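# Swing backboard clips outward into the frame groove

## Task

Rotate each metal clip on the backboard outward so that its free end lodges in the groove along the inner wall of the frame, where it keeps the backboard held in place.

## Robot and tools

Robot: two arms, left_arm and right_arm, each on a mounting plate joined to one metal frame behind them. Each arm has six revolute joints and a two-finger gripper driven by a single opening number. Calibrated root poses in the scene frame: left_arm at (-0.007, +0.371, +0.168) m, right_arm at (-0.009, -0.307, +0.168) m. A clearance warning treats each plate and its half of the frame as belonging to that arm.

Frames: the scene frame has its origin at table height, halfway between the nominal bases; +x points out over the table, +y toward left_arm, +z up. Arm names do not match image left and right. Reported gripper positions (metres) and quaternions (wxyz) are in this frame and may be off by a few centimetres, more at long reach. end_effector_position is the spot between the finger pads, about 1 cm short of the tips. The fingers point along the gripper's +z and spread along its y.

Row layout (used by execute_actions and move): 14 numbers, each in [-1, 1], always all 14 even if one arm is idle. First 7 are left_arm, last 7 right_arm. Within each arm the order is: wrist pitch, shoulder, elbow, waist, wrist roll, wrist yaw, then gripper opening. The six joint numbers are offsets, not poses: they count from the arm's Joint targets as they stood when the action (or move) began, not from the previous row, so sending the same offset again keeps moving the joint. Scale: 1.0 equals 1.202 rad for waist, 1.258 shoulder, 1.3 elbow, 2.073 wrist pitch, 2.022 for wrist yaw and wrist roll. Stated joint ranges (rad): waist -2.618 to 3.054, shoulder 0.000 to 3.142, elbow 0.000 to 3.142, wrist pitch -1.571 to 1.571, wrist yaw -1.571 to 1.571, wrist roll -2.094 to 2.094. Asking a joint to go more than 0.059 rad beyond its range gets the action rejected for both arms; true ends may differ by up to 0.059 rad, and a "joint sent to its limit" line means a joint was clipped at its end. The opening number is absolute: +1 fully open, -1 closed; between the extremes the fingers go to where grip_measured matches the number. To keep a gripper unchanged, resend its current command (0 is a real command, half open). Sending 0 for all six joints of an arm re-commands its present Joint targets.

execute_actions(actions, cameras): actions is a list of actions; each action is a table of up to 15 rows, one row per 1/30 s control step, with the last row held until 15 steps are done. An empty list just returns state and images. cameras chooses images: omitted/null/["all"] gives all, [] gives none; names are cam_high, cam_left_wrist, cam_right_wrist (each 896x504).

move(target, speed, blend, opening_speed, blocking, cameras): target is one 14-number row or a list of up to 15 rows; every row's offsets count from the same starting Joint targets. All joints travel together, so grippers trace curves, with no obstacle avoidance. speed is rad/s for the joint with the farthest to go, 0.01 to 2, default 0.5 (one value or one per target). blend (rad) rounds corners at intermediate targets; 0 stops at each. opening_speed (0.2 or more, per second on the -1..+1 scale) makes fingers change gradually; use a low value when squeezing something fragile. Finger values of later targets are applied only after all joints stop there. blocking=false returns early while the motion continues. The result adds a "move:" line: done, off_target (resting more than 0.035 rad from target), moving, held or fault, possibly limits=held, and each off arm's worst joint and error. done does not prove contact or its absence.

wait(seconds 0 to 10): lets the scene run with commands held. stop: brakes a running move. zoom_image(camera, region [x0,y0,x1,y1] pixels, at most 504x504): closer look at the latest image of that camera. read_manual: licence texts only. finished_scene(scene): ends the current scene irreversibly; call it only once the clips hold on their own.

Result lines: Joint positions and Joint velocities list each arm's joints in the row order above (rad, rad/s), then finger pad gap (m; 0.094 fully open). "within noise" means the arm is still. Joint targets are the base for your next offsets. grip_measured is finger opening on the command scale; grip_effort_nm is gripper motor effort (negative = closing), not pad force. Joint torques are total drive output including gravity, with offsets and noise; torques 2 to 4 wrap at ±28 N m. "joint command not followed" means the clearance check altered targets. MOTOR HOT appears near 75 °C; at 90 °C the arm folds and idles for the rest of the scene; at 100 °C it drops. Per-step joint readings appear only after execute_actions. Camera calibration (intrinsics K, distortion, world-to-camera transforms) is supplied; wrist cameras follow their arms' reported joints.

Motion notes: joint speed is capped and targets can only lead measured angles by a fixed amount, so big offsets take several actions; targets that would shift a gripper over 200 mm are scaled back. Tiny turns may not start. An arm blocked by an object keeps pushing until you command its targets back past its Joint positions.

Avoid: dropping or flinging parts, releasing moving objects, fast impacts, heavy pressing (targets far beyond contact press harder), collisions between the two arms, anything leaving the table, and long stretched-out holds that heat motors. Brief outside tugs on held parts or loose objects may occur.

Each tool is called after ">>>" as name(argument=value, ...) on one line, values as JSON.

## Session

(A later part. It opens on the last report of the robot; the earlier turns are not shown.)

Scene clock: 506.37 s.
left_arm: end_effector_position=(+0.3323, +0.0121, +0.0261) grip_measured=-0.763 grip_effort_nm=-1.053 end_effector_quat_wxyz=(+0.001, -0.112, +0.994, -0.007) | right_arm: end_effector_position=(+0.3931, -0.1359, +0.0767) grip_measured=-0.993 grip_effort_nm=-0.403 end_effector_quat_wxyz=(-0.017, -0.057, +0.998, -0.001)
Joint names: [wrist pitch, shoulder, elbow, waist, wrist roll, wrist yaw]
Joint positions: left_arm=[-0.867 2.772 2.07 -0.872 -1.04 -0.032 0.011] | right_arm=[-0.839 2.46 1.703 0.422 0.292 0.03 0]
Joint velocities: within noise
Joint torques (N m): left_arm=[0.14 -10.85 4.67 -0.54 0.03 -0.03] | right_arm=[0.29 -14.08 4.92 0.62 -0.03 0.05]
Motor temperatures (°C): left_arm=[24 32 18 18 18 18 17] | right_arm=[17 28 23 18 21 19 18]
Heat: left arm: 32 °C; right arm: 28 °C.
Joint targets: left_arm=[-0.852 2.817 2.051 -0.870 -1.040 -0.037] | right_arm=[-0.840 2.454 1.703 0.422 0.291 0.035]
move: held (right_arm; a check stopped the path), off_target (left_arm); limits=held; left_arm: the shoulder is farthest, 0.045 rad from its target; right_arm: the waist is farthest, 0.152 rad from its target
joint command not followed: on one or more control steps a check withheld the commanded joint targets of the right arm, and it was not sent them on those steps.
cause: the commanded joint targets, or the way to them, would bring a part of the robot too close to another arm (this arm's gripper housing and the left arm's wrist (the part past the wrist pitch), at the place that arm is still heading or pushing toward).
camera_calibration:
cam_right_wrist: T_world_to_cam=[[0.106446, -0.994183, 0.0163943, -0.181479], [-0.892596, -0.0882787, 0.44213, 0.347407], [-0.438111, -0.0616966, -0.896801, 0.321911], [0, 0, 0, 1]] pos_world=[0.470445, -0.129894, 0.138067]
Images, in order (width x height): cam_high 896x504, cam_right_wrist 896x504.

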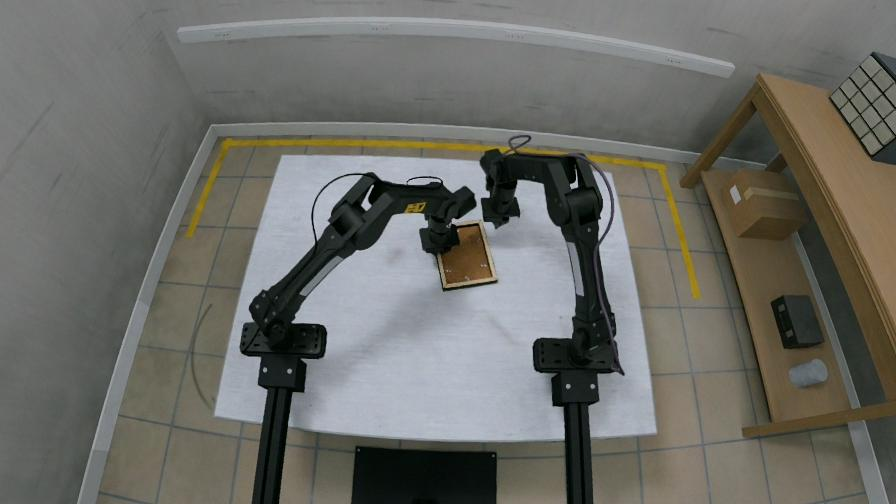

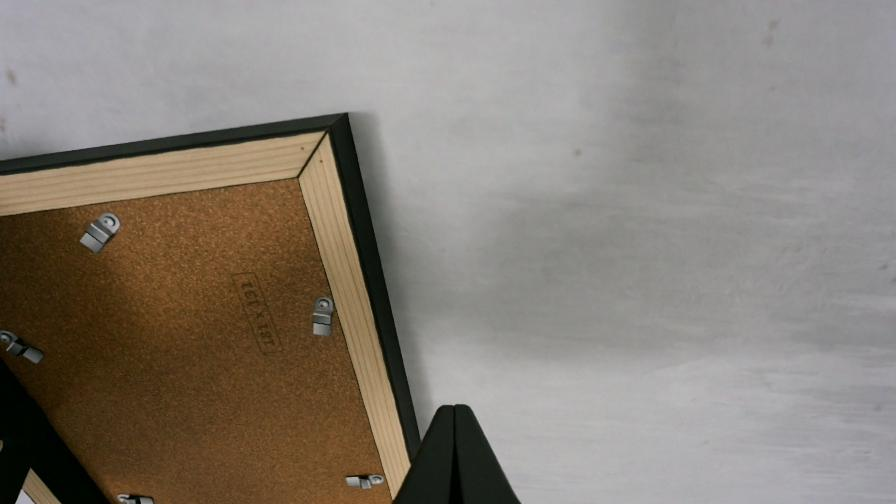

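>>> move(target=[0,0,0,0,0,0,-0.82,-0.037,-0.0676,0,-0.268,0,0,-1], speed=0.6, cameras=[])

>>> move(target=[0.056,-0.1236,-0.1831,-0.0433,-0.1662,0,-0.82,0,0,0,0,0,0,-1], speed=0.25)

Scene clock: 573.33 s.
left_arm: end_effector_position=(+0.3323, +0.0121, +0.0261) grip_measured=-0.763 grip_effort_nm=-1.057 end_effector_quat_wxyz=(+0.001, -0.112, +0.994, -0.007) | right_arm: end_effector_position=(+0.4205, -0.2769, +0.0953) grip_measured=-0.993 grip_effort_nm=-0.398 end_effector_quat_wxyz=(-0.028, +0.106, +0.994, -0.004)
Joint names: [wrist pitch, shoulder, elbow, waist, wrist roll, wrist yaw]
Joint positions: left_arm=[-0.867 2.772 2.07 -0.872 -1.04 -0.032 0.011] | right_arm=[-0.907 2.403 1.703 0.094 0.292 0.033 0]
Joint velocities: within noise
Joint torques (N m): left_arm=[0.14 -10.8 4.74 -0.4 0.02 -0.01] | right_arm=[0.16 -16.7 4.9 1.14 -0.04 0]
Motor temperatures (°C): left_arm=[23 32 18 18 18 18 19] | right_arm=[17 31 23 18 21 19 18]
Heat: left arm: 32 °C; right arm: 31 °C.
Joint targets: left_arm=[-0.852 2.817 2.051 -0.870 -1.040 -0.037] | right_arm=[-0.916 2.369 1.703 0.100 0.291 0.035]
move: off_target (left_arm); left_arm: the shoulder is farthest, 0.045 rad from its target
No camera images: "cameras" was empty.

Scene clock: 575.23 s.
left_arm: end_effector_position=(+0.3020, +0.0155, +0.0252) grip_measured=-0.763 grip_effort_nm=-1.057 end_effector_quat_wxyz=(+0.004, -0.247, +0.969, -0.014) | right_arm: end_effector_position=(+0.4203, -0.2769, +0.0953) grip_measured=-0.993 grip_effort_nm=-0.398 end_effector_quat_wxyz=(-0.028, +0.106, +0.994, -0.004)
Joint names: [wrist pitch, shoulder, elbow, waist, wrist roll, wrist yaw]
Joint positions: left_arm=[-0.728 2.666 1.84 -0.915 -1.357 -0.034 0.011] | right_arm=[-0.908 2.403 1.703 0.094 0.292 0.033 0]
Joint velocities: within noise
Joint torques (N m): left_arm=[-0.01 -14.16 3.59 -1.21 -0.15 0] | right_arm=[0.17 -16.66 4.93 1.16 -0.03 0.01]
Motor temperatures (°C): left_arm=[23 33 18 18 18 18 19] | right_arm=[17 31 23 18 21 19 18]
Heat: left arm: 33 °C; right arm: 31 °C.
Joint targets: left_arm=[-0.736 2.662 1.813 -0.922 -1.376 -0.038] | right_arm=[-0.916 2.369 1.703 0.100 0.291 0.035]
move: done
camera_calibration:
cam_left_wrist: T_world_to_cam=[[0.461827, -0.886966, 0.00274905, -0.120636], [-0.807082, -0.418943, 0.41606, 0.278481], [-0.367879, -0.194366, -0.909333, 0.221171], [0, 0, 0, 1]] pos_world=[0.361834, 0.052656, 0.0855845]
cam_right_wrist: T_world_to_cam=[[-0.218163, -0.97542, 0.0309968, -0.184567], [-0.862724, 0.20761, 0.461092, 0.418559], [-0.456194, 0.0738516, -0.886811, 0.385975], [0, 0, 0, 1]] pos_world=[0.496915, -0.295432, 0.155013]

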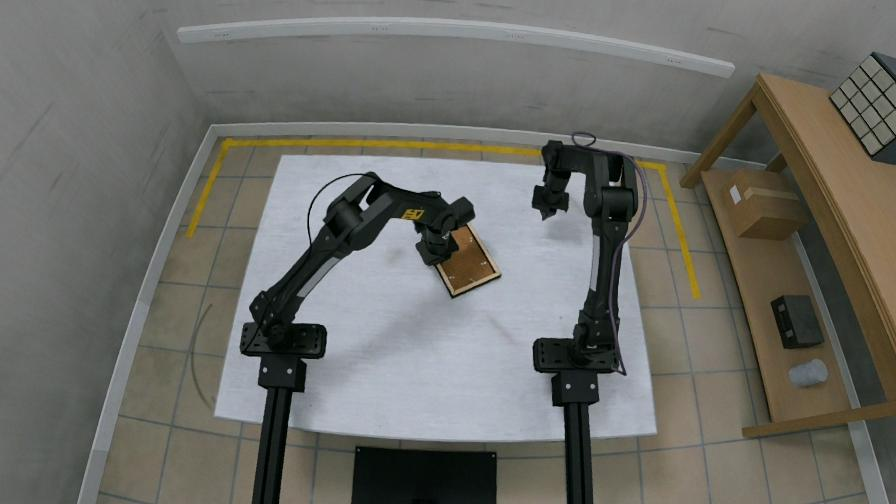

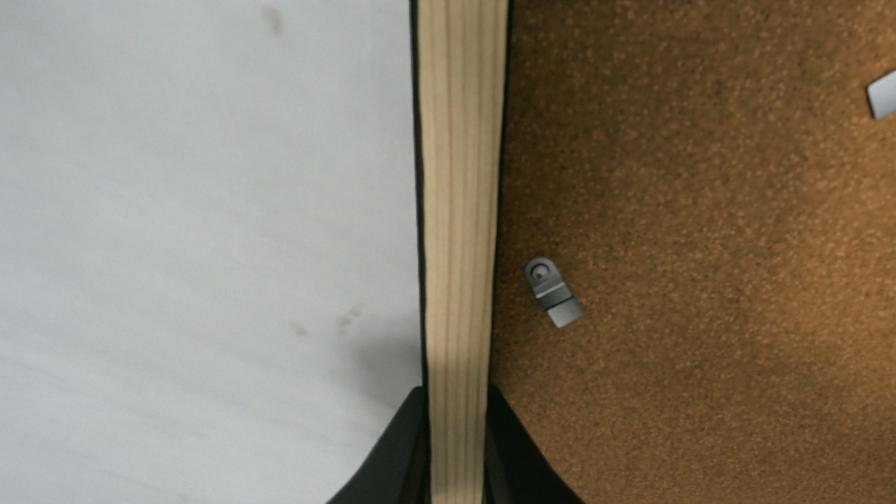

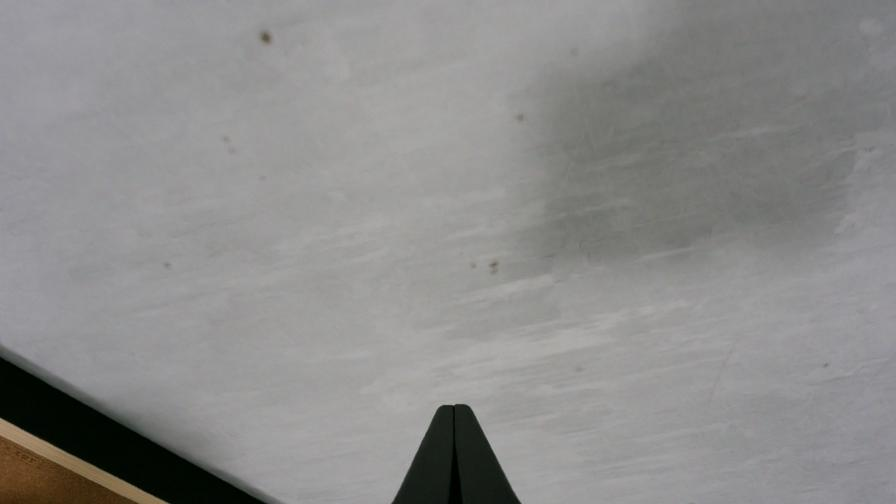

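>>> move(target=[0.11,-0.1808,-0.3738,-0.0762,-0.3343,0,-0.82,0,0,0,0,0,0,-1], speed=0.3)

Scene clock: 582.03 s.
left_arm: end_effector_position=(+0.2195, +0.0530, +0.0233) grip_measured=-0.763 grip_effort_nm=-1.057 end_effector_quat_wxyz=(-0.002, -0.512, +0.859, -0.008) | right_arm: end_effector_position=(+0.4203, -0.2769, +0.0953) grip_measured=-0.993 grip_effort_nm=-0.398 end_effector_quat_wxyz=(-0.028, +0.106, +0.994, -0.004)
Joint names: [wrist pitch, shoulder, elbow, waist, wrist roll, wrist yaw]
Joint positions: left_arm=[-0.476 2.445 1.35 -1.012 -2.029 -0.032 0.011] | right_arm=[-0.908 2.403 1.703 0.094 0.292 0.033 0]
Joint velocities: within noise
Joint torques (N m): left_arm=[-0.28 -12.64 2.63 -0.61 -0.2 -0.05] | right_arm=[0.18 -16.68 4.92 1.13 -0.04 0]
Motor temperatures (°C): left_arm=[23 34 18 18 18 18 19] | right_arm=[17 32 23 18 21 19 18]
Heat: left arm: 34 °C; right arm: 32 °C.
Joint targets: left_arm=[-0.508 2.434 1.327 -1.014 -2.052 -0.037] | right_arm=[-0.916 2.369 1.703 0.100 0.291 0.035]
move: done
camera_calibration:
cam_left_wrist: T_world_to_cam=[[0.869747, -0.493281, -0.0146303, -0.159271], [-0.440377, -0.789165, 0.428121, 0.167326], [-0.22273, -0.365914, -0.903603, 0.173491], [0, 0, 0, 1]] pos_world=[0.250853, 0.116965, 0.0828011]
cam_right_wrist: T_world_to_cam=[[-0.218163, -0.97542, 0.0309968, -0.184567], [-0.862724, 0.20761, 0.461092, 0.418559], [-0.456194, 0.0738516, -0.886811, 0.385975], [0, 0, 0, 1]] pos_world=[0.496915, -0.295432, 0.155013]

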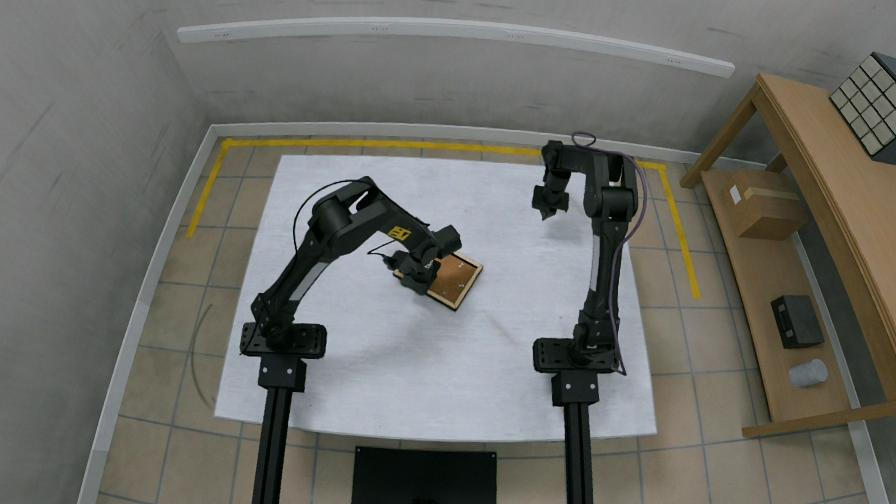

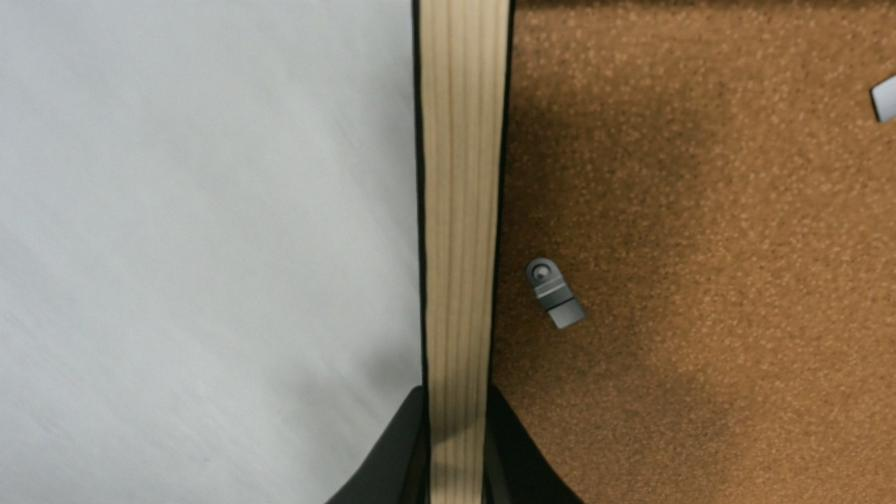

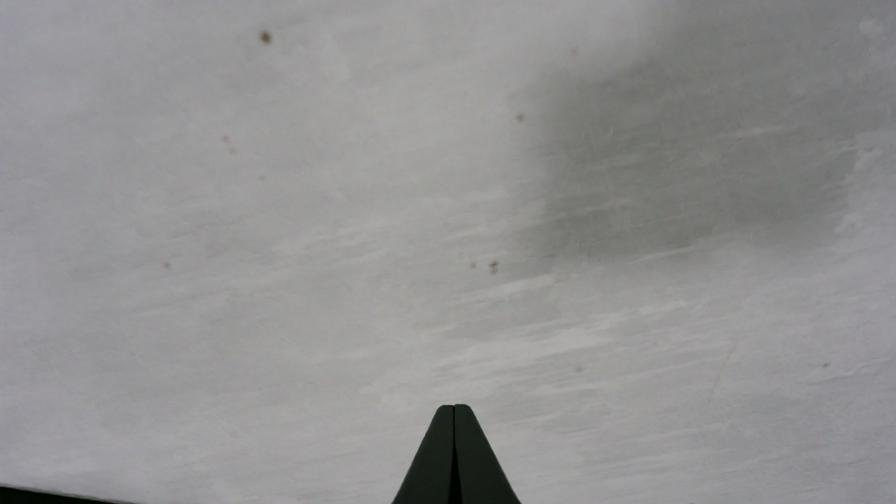

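>>> move(target=[[0,0,0,0,0,0,-0.468,0,0,0,0,0,0,-1],[-0.0193,-0.0358,0,0,0,0,-0.468,0,0,0,0,0,0,-1],[0.0217,-0.07,-0.0908,0.1423,0.0974,0,-0.468,0,0,0,0,0,0,-1]], speed=0.4, opening_speed=1, cameras=["cam_left_wrist","cam_high"])

Scene clock: 601.13 s.
left_arm: end_effector_position=(+0.2453, +0.1198, +0.0256) grip_measured=-0.470 grip_effort_nm=0.071 end_effector_quat_wxyz=(-0.009, -0.513, +0.858, +0.013) | right_arm: end_effector_position=(+0.4203, -0.2769, +0.0953) grip_measured=-0.993 grip_effort_nm=-0.403 end_effector_quat_wxyz=(-0.028, +0.106, +0.994, -0.004)
Joint names: [wrist pitch, shoulder, elbow, waist, wrist roll, wrist yaw]
Joint positions: left_arm=[-0.459 2.373 1.222 -0.841 -1.863 -0.028 0.025] | right_arm=[-0.908 2.403 1.703 0.094 0.292 0.033 0]
Joint velocities: within noise
Joint torques (N m): left_arm=[-0.12 -13.23 3.17 -0.64 0.08 -0.07] | right_arm=[0.17 -16.7 4.9 1.1 -0.04 0.01]
Motor temperatures (°C): left_arm=[22 34 17 18 18 18 19] | right_arm=[17 33 23 18 21 19 18]
Heat: left arm: 34 °C; right arm: 33 °C.
Joint targets: left_arm=[-0.463 2.346 1.208 -0.843 -1.855 -0.038] | right_arm=[-0.916 2.369 1.703 0.100 0.291 0.035]
move: done
camera_calibration:
cam_left_wrist: T_world_to_cam=[[0.870137, -0.489314, -0.0585882, -0.148179], [-0.42331, -0.802996, 0.41953, 0.228092], [-0.252328, -0.340247, -0.905849, 0.210027], [0, 0, 0, 1]] pos_world=[0.278486, 0.182112, 0.08588]
Images, in order (width x height): cam_high 896x504, cam_left_wrist 896x504.

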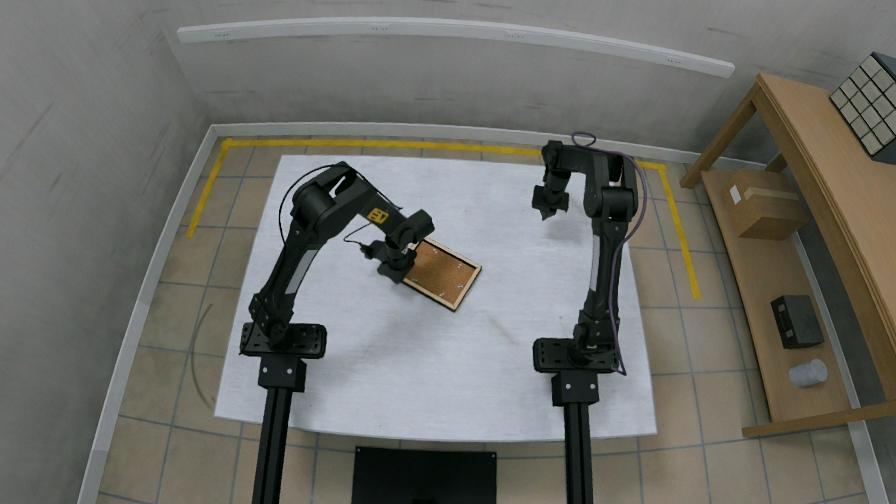

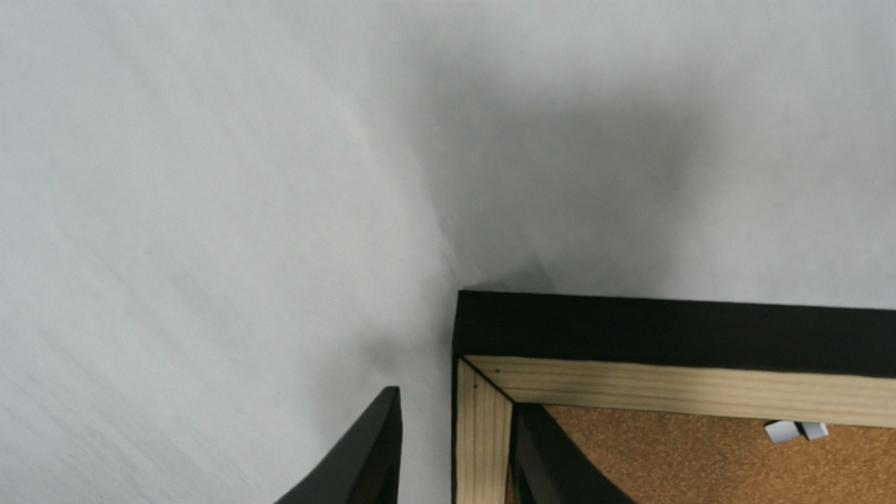

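>>> move(target=[[-0.013,-0.0286,0,0,0,0,-0.468,0,0,0,0,0,0,-1],[0.0065,0.031,0.028,-0.0208,-0.0188,0,-0.468,0,0,0,0,0,0,-1]], speed=0.3, cameras=["cam_left_wrist"])

Scene clock: 617.77 s.
left_arm: end_effector_position=(+0.2480, +0.1048, +0.0349) grip_measured=-0.470 grip_effort_nm=0.076 end_effector_quat_wxyz=(-0.004, -0.512, +0.859, -0.006) | right_arm: end_effector_position=(+0.4203, -0.2769, +0.0953) grip_measured=-0.993 grip_effort_nm=-0.393 end_effector_quat_wxyz=(-0.028, +0.106, +0.994, -0.004)
Joint names: [wrist pitch, shoulder, elbow, waist, wrist roll, wrist yaw]
Joint positions: left_arm=[-0.451 2.352 1.233 -0.865 -1.884 -0.028 0.025] | right_arm=[-0.908 2.403 1.703 0.094 0.292 0.033 0]
Joint velocities: within noise
Joint torques (N m): left_arm=[0.01 -8.13 5.68 -0.57 -0.08 -0.1] | right_arm=[0.18 -16.69 4.94 1.11 -0.04 0]
Motor temperatures (°C): left_arm=[22 34 17 18 18 18 18] | right_arm=[17 33 23 18 21 19 18]
Heat: left arm: 34 °C; right arm: 33 °C.
Joint targets: left_arm=[-0.450 2.385 1.245 -0.868 -1.893 -0.038] | right_arm=[-0.916 2.369 1.703 0.100 0.291 0.035]
move: done
camera_calibration:
cam_left_wrist: T_world_to_cam=[[0.870175, -0.492376, -0.0189926, -0.158378], [-0.437436, -0.789674, 0.430192, 0.214992], [-0.226814, -0.366034, -0.902538, 0.210292], [0, 0, 0, 1]] pos_world=[0.279559, 0.168766, 0.0943001]
Images, in order (width x height): cam_left_wrist 896x504.

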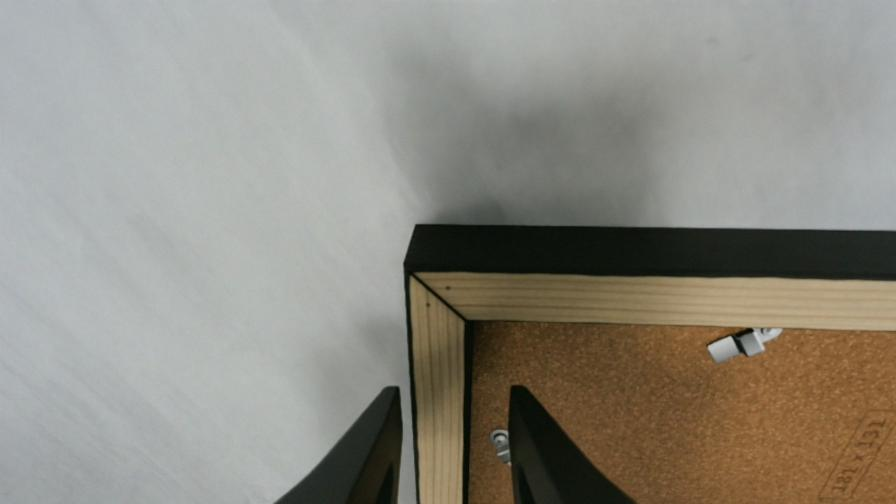

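>>> move(target=[0.0087,0.0262,0.0015,0,0,0,-0.468,0,0,0,0,0,0,-1], speed=0.2, cameras=["cam_left_wrist"])

Scene clock: 627.37 s.
left_arm: end_effector_position=(+0.2444, +0.1079, +0.0233) grip_measured=-0.470 grip_effort_nm=0.076 end_effector_quat_wxyz=(-0.006, -0.513, +0.859, +0.002) | right_arm: end_effector_position=(+0.4203, -0.2769, +0.0953) grip_measured=-0.993 grip_effort_nm=-0.398 end_effector_quat_wxyz=(-0.028, +0.106, +0.994, -0.004)
Joint names: [wrist pitch, shoulder, elbow, waist, wrist roll, wrist yaw]
Joint positions: left_arm=[-0.435 2.386 1.233 -0.865 -1.886 -0.028 0.025] | right_arm=[-0.908 2.403 1.703 0.094 0.292 0.033 0]
Joint velocities: within noise
Joint torques (N m): left_arm=[0 -8.24 5.64 -0.53 -0.05 -0.07] | right_arm=[0.16 -16.68 4.94 1.14 -0.04 0.01]
Motor temperatures (°C): left_arm=[22 33 18 18 18 18 18] | right_arm=[17 34 23 18 21 19 18]
Heat: left arm: 33 °C; right arm: 34 °C.
Joint targets: left_arm=[-0.432 2.418 1.247 -0.868 -1.893 -0.038] | right_arm=[-0.916 2.369 1.703 0.100 0.291 0.035]
move: done
camera_calibration:
cam_left_wrist: T_world_to_cam=[[0.870055, -0.491627, -0.0361446, -0.15356], [-0.431784, -0.795417, 0.425294, 0.220247], [-0.237836, -0.354422, -0.904333, 0.201596], [0, 0, 0, 1]] pos_world=[0.276651, 0.171144, 0.0830901]
Images, in order (width x height): cam_left_wrist 896x504.

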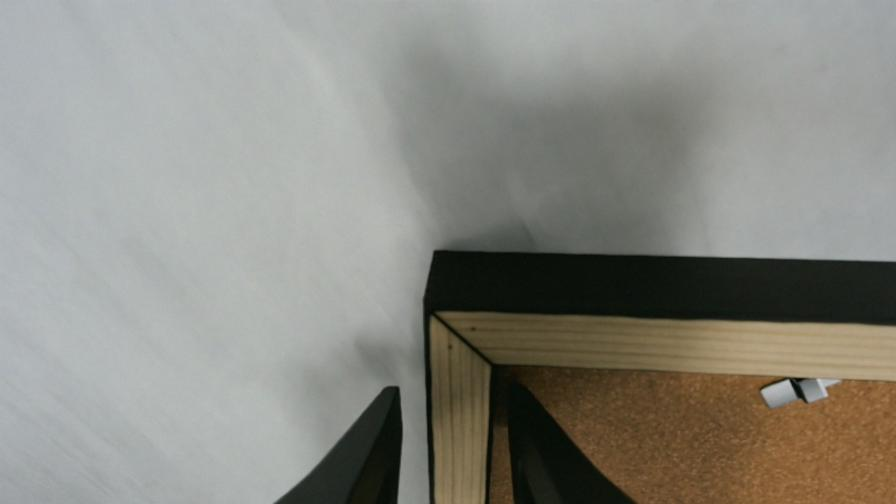

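>>> move(target=[0,0,0,0,0,0,-0.82,0,0,0,0,0,0,-1], opening_speed=0.3, cameras=["cam_left_wrist","cam_high"])

Scene clock: 631.67 s.
left_arm: end_effector_position=(+0.2450, +0.1073, +0.0233) grip_measured=-0.763 grip_effort_nm=-1.033 end_effector_quat_wxyz=(-0.006, -0.513, +0.859, +0.001) | right_arm: end_effector_position=(+0.4203, -0.2769, +0.0953) grip_measured=-0.993 grip_effort_nm=-0.398 end_effector_quat_wxyz=(-0.028, +0.106, +0.994, -0.004)
Joint names: [wrist pitch, shoulder, elbow, waist, wrist roll, wrist yaw]
Joint positions: left_arm=[-0.432 2.386 1.233 -0.865 -1.886 -0.028 0.011] | right_arm=[-0.908 2.403 1.703 0.094 0.292 0.033 0]
Joint velocities: within noise
Joint torques (N m): left_arm=[-0.01 -8.21 5.7 -0.57 -0.05 -0.06] | right_arm=[0.17 -16.7 4.93 1.11 -0.03 0]
Motor temperatures (°C): left_arm=[22 33 18 18 18 18 18] | right_arm=[17 34 23 18 21 19 18]
Heat: left arm: 33 °C; right arm: 34 °C.
Joint targets: left_arm=[-0.432 2.418 1.247 -0.868 -1.893 -0.038] | right_arm=[-0.916 2.369 1.703 0.100 0.291 0.035]
move: done
camera_calibration:
cam_left_wrist: T_world_to_cam=[[0.870202, -0.491597, -0.0328635, -0.154492], [-0.432687, -0.794417, 0.426243, 0.220104], [-0.235647, -0.356698, -0.904012, 0.201213], [0, 0, 0, 1]] pos_world=[0.27709, 0.170679, 0.083004]
Images, in order (width x height): cam_high 896x504, cam_left_wrist 896x504.

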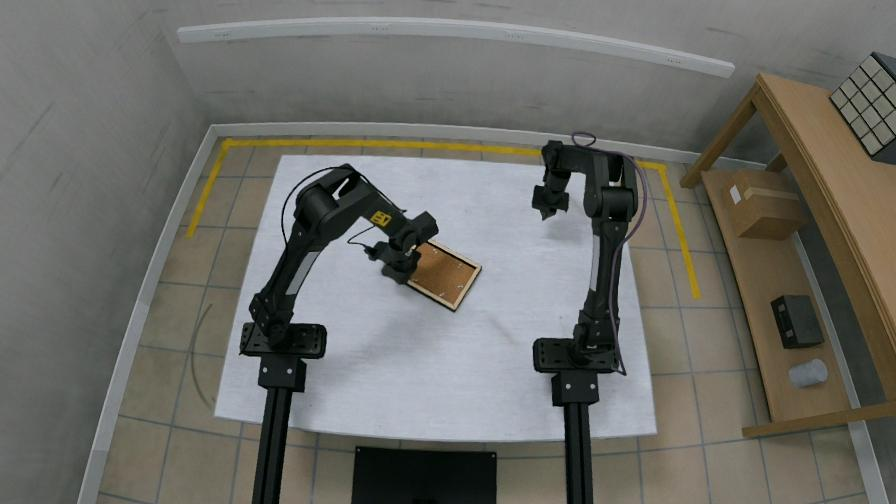

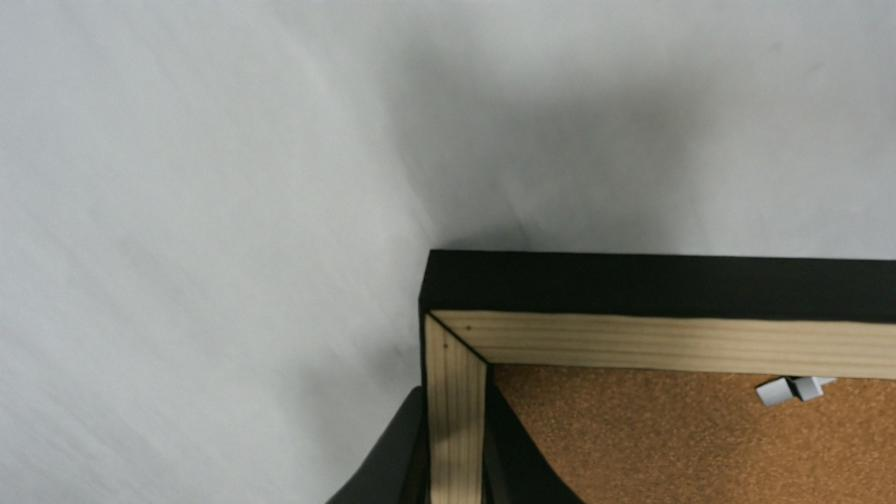

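>>> move(target=[0,0,0,0,0,0,-0.82,0.1968,-0.0692,-0.3715,0.6373,0.5262,0.001,-1], speed=0.6)

Scene clock: 660.03 s.
left_arm: end_effector_position=(+0.2450, +0.1073, +0.0233) grip_measured=-0.764 grip_effort_nm=-1.057 end_effector_quat_wxyz=(-0.006, -0.513, +0.859, +0.001) | right_arm: end_effector_position=(+0.2627, -0.0631, +0.0519) grip_measured=-0.993 grip_effort_nm=-0.398 end_effector_quat_wxyz=(-0.020, +0.204, +0.979, -0.018)
Joint names: [wrist pitch, shoulder, elbow, waist, wrist roll, wrist yaw]
Joint positions: left_arm=[-0.432 2.386 1.233 -0.865 -1.886 -0.028 0.011] | right_arm=[-0.595 2.333 1.3 0.748 1.144 0.028 0]
Joint velocities: within noise
Joint torques (N m): left_arm=[-0.03 -8.24 5.59 -0.57 -0.05 -0.09] | right_arm=[0.29 -11.54 4.3 0.29 -0.08 0.04]
Motor temperatures (°C): left_arm=[22 33 18 18 18 18 19] | right_arm=[17 35 23 18 21 19 18]
Heat: left arm: 33 °C; right arm: 35 °C.
Joint targets: left_arm=[-0.432 2.418 1.247 -0.868 -1.893 -0.038] | right_arm=[-0.595 2.333 1.303 0.744 1.139 0.033]
move: held (right_arm; a check stopped the path); limits=held; right_arm: the wrist roll is farthest, 0.211 rad from its target
joint command not followed: on one or more control steps a check withheld the commanded joint targets of the right arm, and it was not sent them on those steps.
cause: the commanded joint targets, or the way to them, would bring a part of the robot too close to another arm (this arm's wrist (the part past the wrist pitch) and the left arm's wrist (the part past the wrist pitch)).
camera_calibration:
cam_left_wrist: T_world_to_cam=[[0.870202, -0.491597, -0.0328635, -0.154492], [-0.432687, -0.794417, 0.426243, 0.220104], [-0.235647, -0.356698, -0.904012, 0.201213], [0, 0, 0, 1]] pos_world=[0.27709, 0.170679, 0.083004]
cam_right_wrist: T_world_to_cam=[[-0.405442, -0.912222, 0.0588845, 0.0426404], [-0.809984, 0.388367, 0.439428, 0.256903], [-0.423724, 0.130467, -0.896346, 0.255335], [0, 0, 0, 1]] pos_world=[0.333567, -0.0941878, 0.113467]

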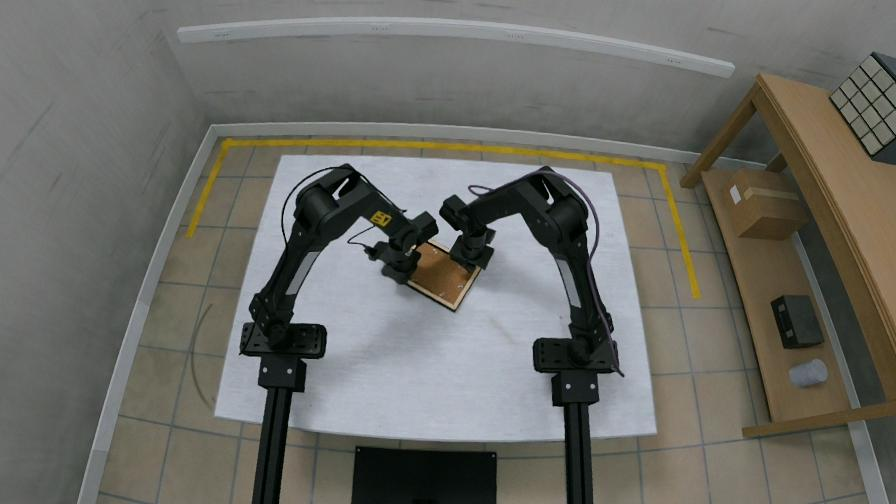

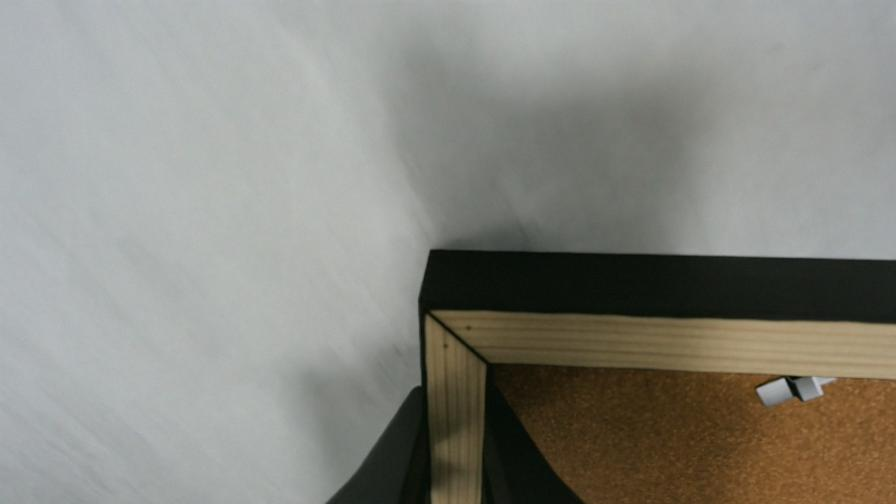

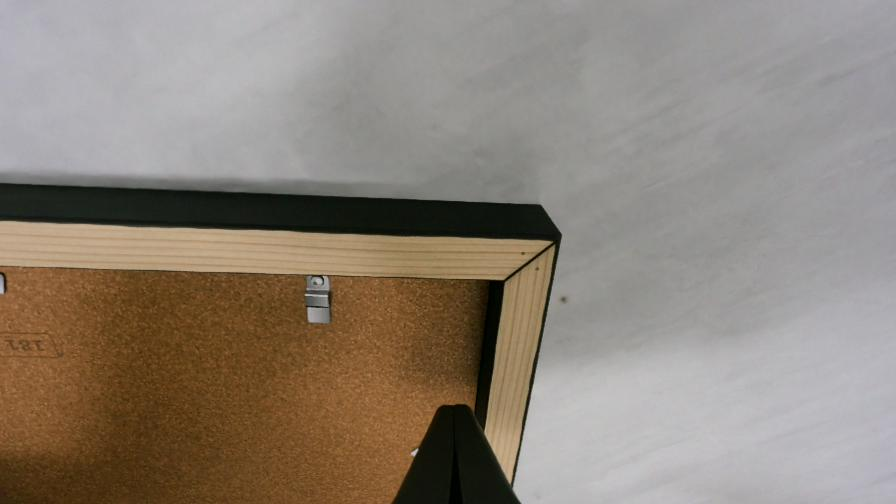

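>>> move(target=[[0,0,0,0,0,0,-0.468,0,0,0,0,0,0,-1],[-0.0453,-0.111,0,0,0,0,-0.468,-0.03,-0.06,0,-0.328,0,0,-1],[0.3796,-0.2027,-0.3777,0.0092,0.821,-0.0717,-0.468,-0.03,-0.06,0,-0.328,0,0,-1]], speed=0.8, opening_speed=1)

Scene clock: 712.67 s.
left_arm: end_effector_position=(+0.2809, +0.1098, +0.0550) grip_measured=-0.470 grip_effort_nm=0.071 end_effector_quat_wxyz=(+0.249, +0.243, +0.935, -0.071) | right_arm: end_effector_position=(+0.3333, -0.1918, +0.0618) grip_measured=-0.993 grip_effort_nm=-0.398 end_effector_quat_wxyz=(-0.031, +0.396, +0.917, -0.021)
Joint names: [wrist pitch, shoulder, elbow, waist, wrist roll, wrist yaw]
Joint positions: left_arm=[0.354 2.189 0.766 -0.862 -0.242 -0.169 0.025] | right_arm=[-0.645 2.289 1.3 0.343 1.144 0.028 0]
Joint velocities: within noise
Joint torques (N m): left_arm=[0.88 -11.4 2.96 0.06 0.12 -0.15] | right_arm=[0.11 -14.52 4.41 1.2 -0.08 0.03]
Motor temperatures (°C): left_arm=[21 34 18 18 18 18 19] | right_arm=[17 35 23 18 21 19 18]
Heat: left arm: 34 °C; right arm: 35 °C.
Joint targets: left_arm=[0.355 2.163 0.756 -0.857 -0.233 -0.182] | right_arm=[-0.657 2.257 1.303 0.350 1.139 0.033]
move: done
camera_calibration:
cam_left_wrist: T_world_to_cam=[[-0.493455, -0.869524, -0.0207429, 0.240359], [-0.865027, 0.493112, -0.0925676, 0.232726], [0.0907183, -0.0277348, -0.99549, 0.116495], [0, 0, 0, 1]] pos_world=[0.309353, 0.0974687, 0.142498]
cam_right_wrist: T_world_to_cam=[[-0.730105, -0.678694, 0.0795013, 0.105041], [-0.582879, 0.679267, 0.445924, 0.339415], [-0.356649, 0.279232, -0.891533, 0.316769], [0, 0, 0, 1]] pos_world=[0.387505, -0.247714, 0.122706]

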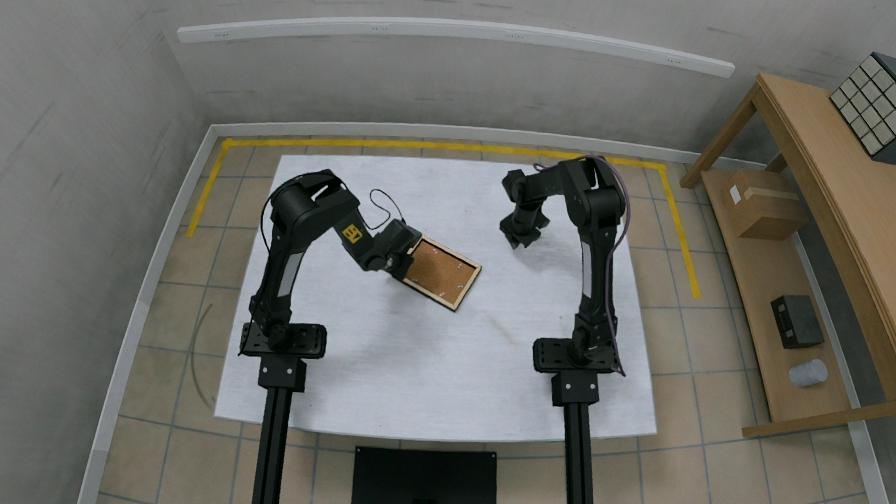

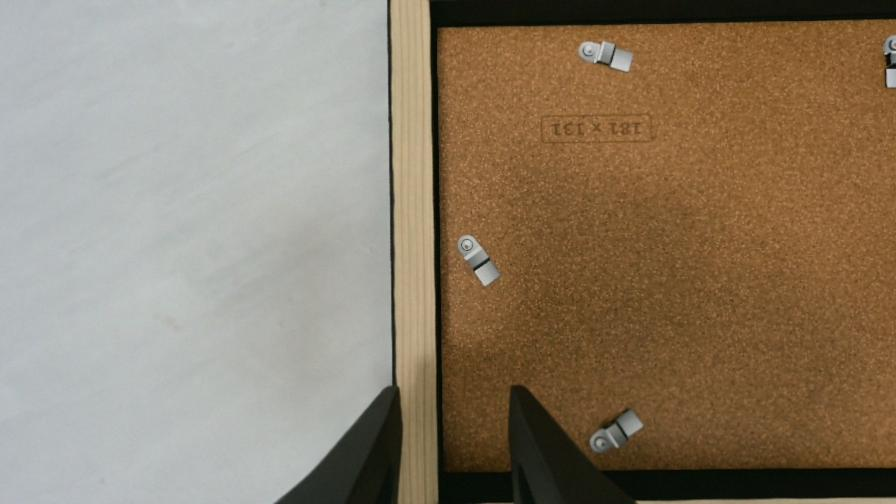

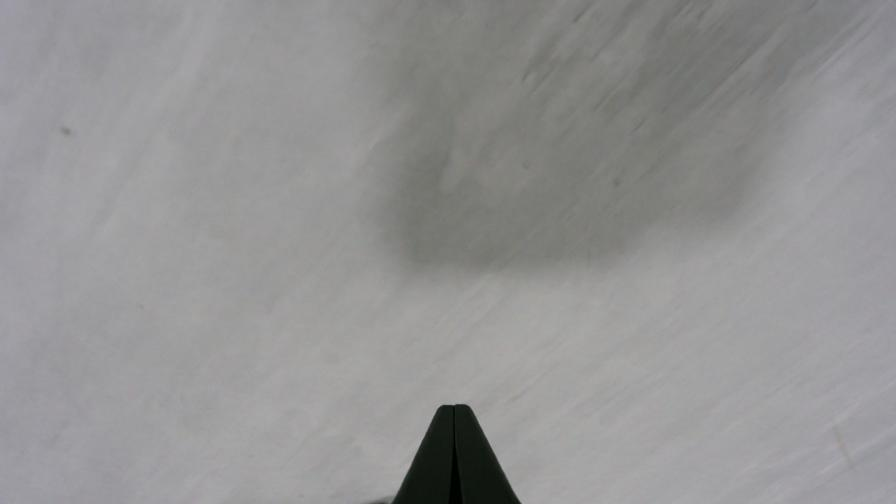

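>>> move(target=[[0.003,0,0,0.0216,0,0,-0.468,0,0,0,0,0,0,-1],[0.05,0.1288,0,0.0216,0,0,-0.468,0,0,0,0,0,0,-1]], speed=0.3, cameras=["cam_left_wrist"])

Scene clock: 730.93 s.
left_arm: end_effector_position=(+0.2847, +0.1213, +0.0275) grip_measured=-0.470 grip_effort_nm=0.071 end_effector_quat_wxyz=(+0.248, +0.230, +0.939, -0.065) | right_arm: end_effector_position=(+0.3333, -0.1918, +0.0618) grip_measured=-0.993 grip_effort_nm=-0.403 end_effector_quat_wxyz=(-0.031, +0.396, +0.917, -0.021)
Joint names: [wrist pitch, shoulder, elbow, waist, wrist roll, wrist yaw]
Joint positions: left_arm=[0.457 2.296 0.764 -0.832 -0.241 -0.171 0.025] | right_arm=[-0.645 2.289 1.3 0.343 1.144 0.028 0]
Joint velocities: within noise
Joint torques (N m): left_arm=[0.82 -6.79 2.43 -0.2 0.09 -0.13] | right_arm=[0.11 -14.53 4.41 1.2 -0.08 0.03]
Motor temperatures (°C): left_arm=[23 35 18 18 18 18 19] | right_arm=[17 34 23 18 21 19 18]
Heat: left arm: 35 °C; right arm: 34 °C.
Joint targets: left_arm=[0.459 2.325 0.756 -0.831 -0.233 -0.182] | right_arm=[-0.657 2.257 1.303 0.350 1.139 0.033]
move: done
camera_calibration:
cam_left_wrist: T_world_to_cam=[[-0.467061, -0.883876, -0.0248594, 0.246057], [-0.87976, 0.467341, -0.0872657, 0.234933], [0.0887498, -0.0188881, -0.995875, 0.0886079], [0, 0, 0, 1]] pos_world=[0.313744, 0.109364, 0.114861]
Images, in order (width x height): cam_left_wrist 896x504.

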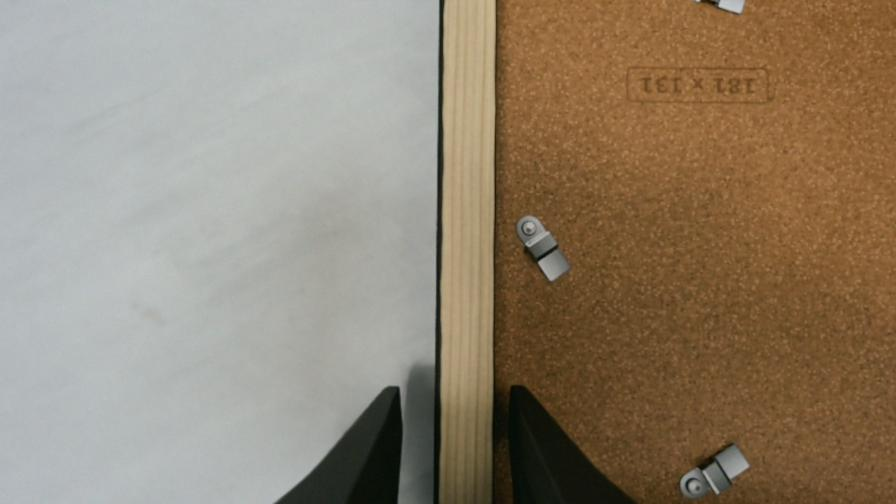

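>>> move(target=[0,0,0,0,0,0,-0.82,0,0,0,0,0,0,-1], opening_speed=0.3, cameras=["cam_left_wrist","cam_high"])

Scene clock: 735.17 s.
left_arm: end_effector_position=(+0.2850, +0.1210, +0.0278) grip_measured=-0.764 grip_effort_nm=-1.033 end_effector_quat_wxyz=(+0.249, +0.233, +0.938, -0.064) | right_arm: end_effector_position=(+0.3333, -0.1918, +0.0618) grip_measured=-0.993 grip_effort_nm=-0.398 end_effector_quat_wxyz=(-0.031, +0.396, +0.917, -0.021)
Joint names: [wrist pitch, shoulder, elbow, waist, wrist roll, wrist yaw]
Joint positions: left_arm=[0.459 2.296 0.764 -0.832 -0.235 -0.171 0.011] | right_arm=[-0.645 2.289 1.3 0.343 1.144 0.028 0]
Joint velocities: within noise
Joint torques (N m): left_arm=[0.85 -6.75 2.36 -0.23 0.04 -0.13] | right_arm=[0.11 -14.52 4.38 1.17 -0.09 0.03]
Motor temperatures (°C): left_arm=[23 34 18 18 18 18 19] | right_arm=[17 34 22 18 21 19 18]
Heat: left arm: 34 °C; right arm: 34 °C.
Joint targets: left_arm=[0.459 2.325 0.756 -0.831 -0.233 -0.182] | right_arm=[-0.657 2.257 1.303 0.350 1.139 0.033]
move: done
camera_calibration:
cam_left_wrist: T_world_to_cam=[[-0.471888, -0.881228, -0.0275399, 0.247084], [-0.876895, 0.472352, -0.0891034, 0.233975], [0.0915289, -0.0178972, -0.995642, 0.0878834], [0, 0, 0, 1]] pos_world=[0.313724, 0.108792, 0.115153]
Images, in order (width x height): cam_high 896x504, cam_left_wrist 896x504.

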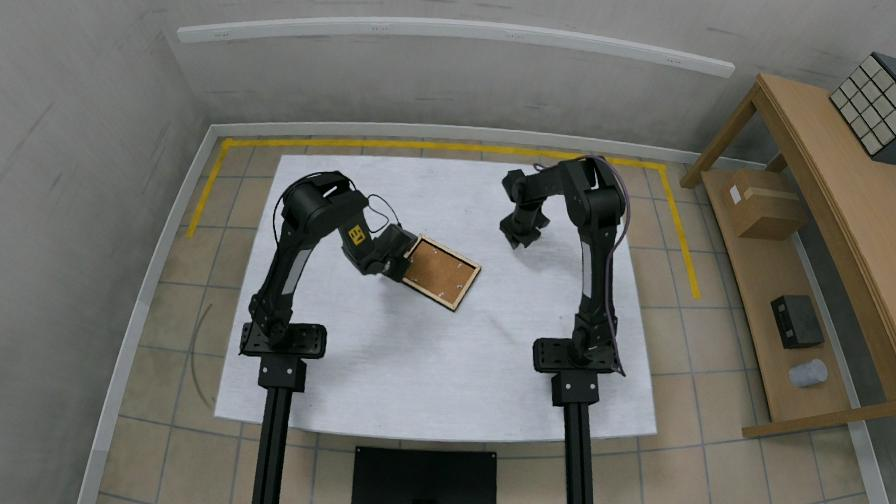

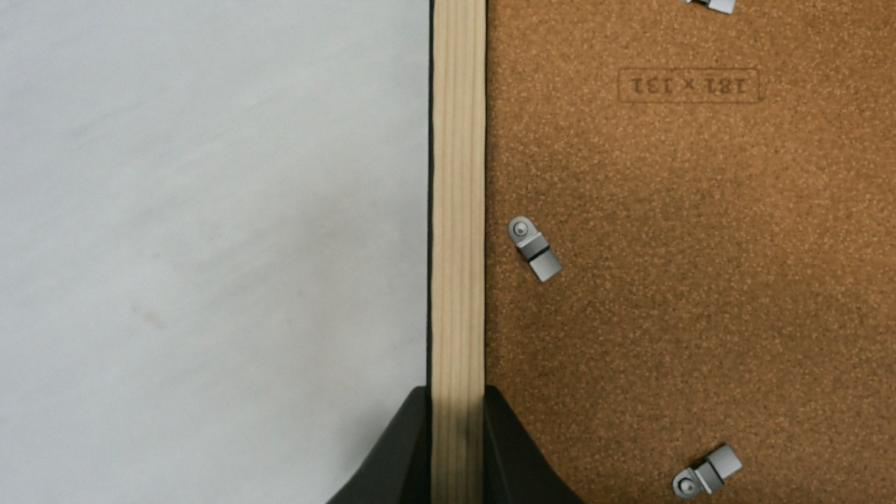

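>>> move(target=[0,0,0,0,0,0,-0.82,0.0878,0.0256,-0.0946,0.4542,0.1108,0.002,-1], speed=0.6)

Scene clock: 791.97 s.
left_arm: end_effector_position=(+0.2850, +0.1210, +0.0278) grip_measured=-0.765 grip_effort_nm=-1.048 end_effector_quat_wxyz=(+0.249, +0.233, +0.938, -0.064) | right_arm: end_effector_position=(+0.2173, -0.0314, +0.0499) grip_measured=-0.993 grip_effort_nm=-0.403 end_effector_quat_wxyz=(-0.004, +0.234, +0.972, +0.002)
Joint names: [wrist pitch, shoulder, elbow, waist, wrist roll, wrist yaw]
Joint positions: left_arm=[0.459 2.296 0.764 -0.832 -0.235 -0.171 0.011] | right_arm=[-0.482 2.289 1.19 0.9 1.355 0.029 0]
Joint velocities: within noise
Joint torques (N m): left_arm=[0.8 -6.79 2.41 -0.02 0.04 -0.15] | right_arm=[0.45 -11.02 3.26 0.16 0.03 0.06]
Motor temperatures (°C): left_arm=[24 32 17 18 18 18 20] | right_arm=[17 34 22 18 21 19 18]
Heat: left arm: 32 °C; right arm: 34 °C.
Joint targets: left_arm=[0.459 2.325 0.756 -0.831 -0.233 -0.182] | right_arm=[-0.475 2.289 1.180 0.896 1.363 0.037]
move: done
camera_calibration:
cam_left_wrist: T_world_to_cam=[[-0.471888, -0.881228, -0.0275399, 0.247084], [-0.876895, 0.472352, -0.0891034, 0.233975], [0.0915289, -0.0178972, -0.995642, 0.0878834], [0, 0, 0, 1]] pos_world=[0.313724, 0.108792, 0.115153]
cam_right_wrist: T_world_to_cam=[[-0.462168, -0.88669, 0.0134699, 0.0687146], [-0.802395, 0.424602, 0.419376, 0.209187], [-0.377576, 0.183014, -0.907713, 0.22243], [0, 0, 0, 1]] pos_world=[0.283592, -0.0686003, 0.113249]

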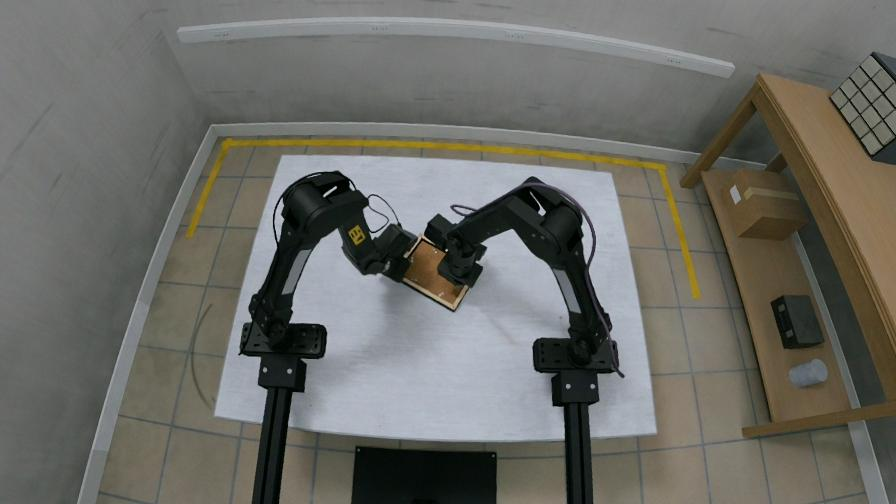

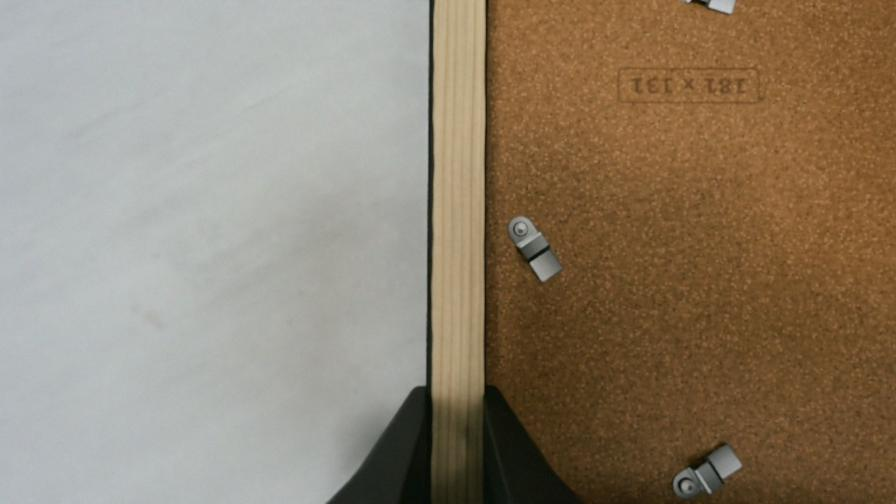

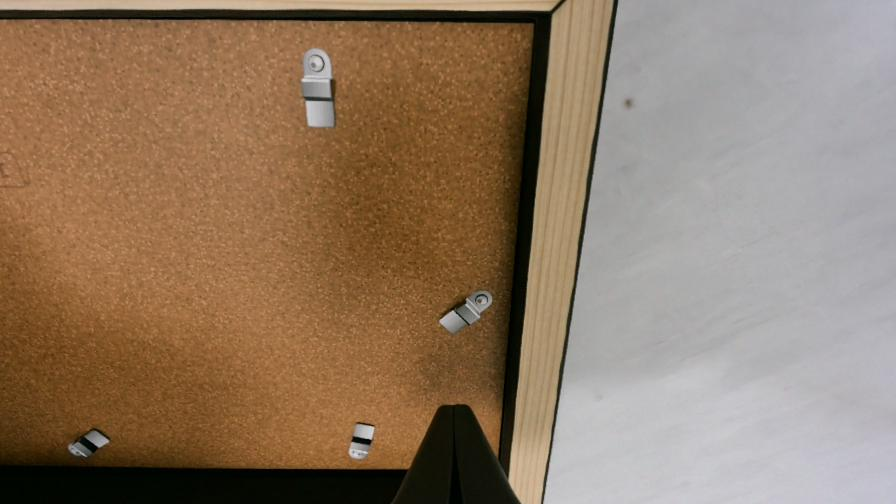

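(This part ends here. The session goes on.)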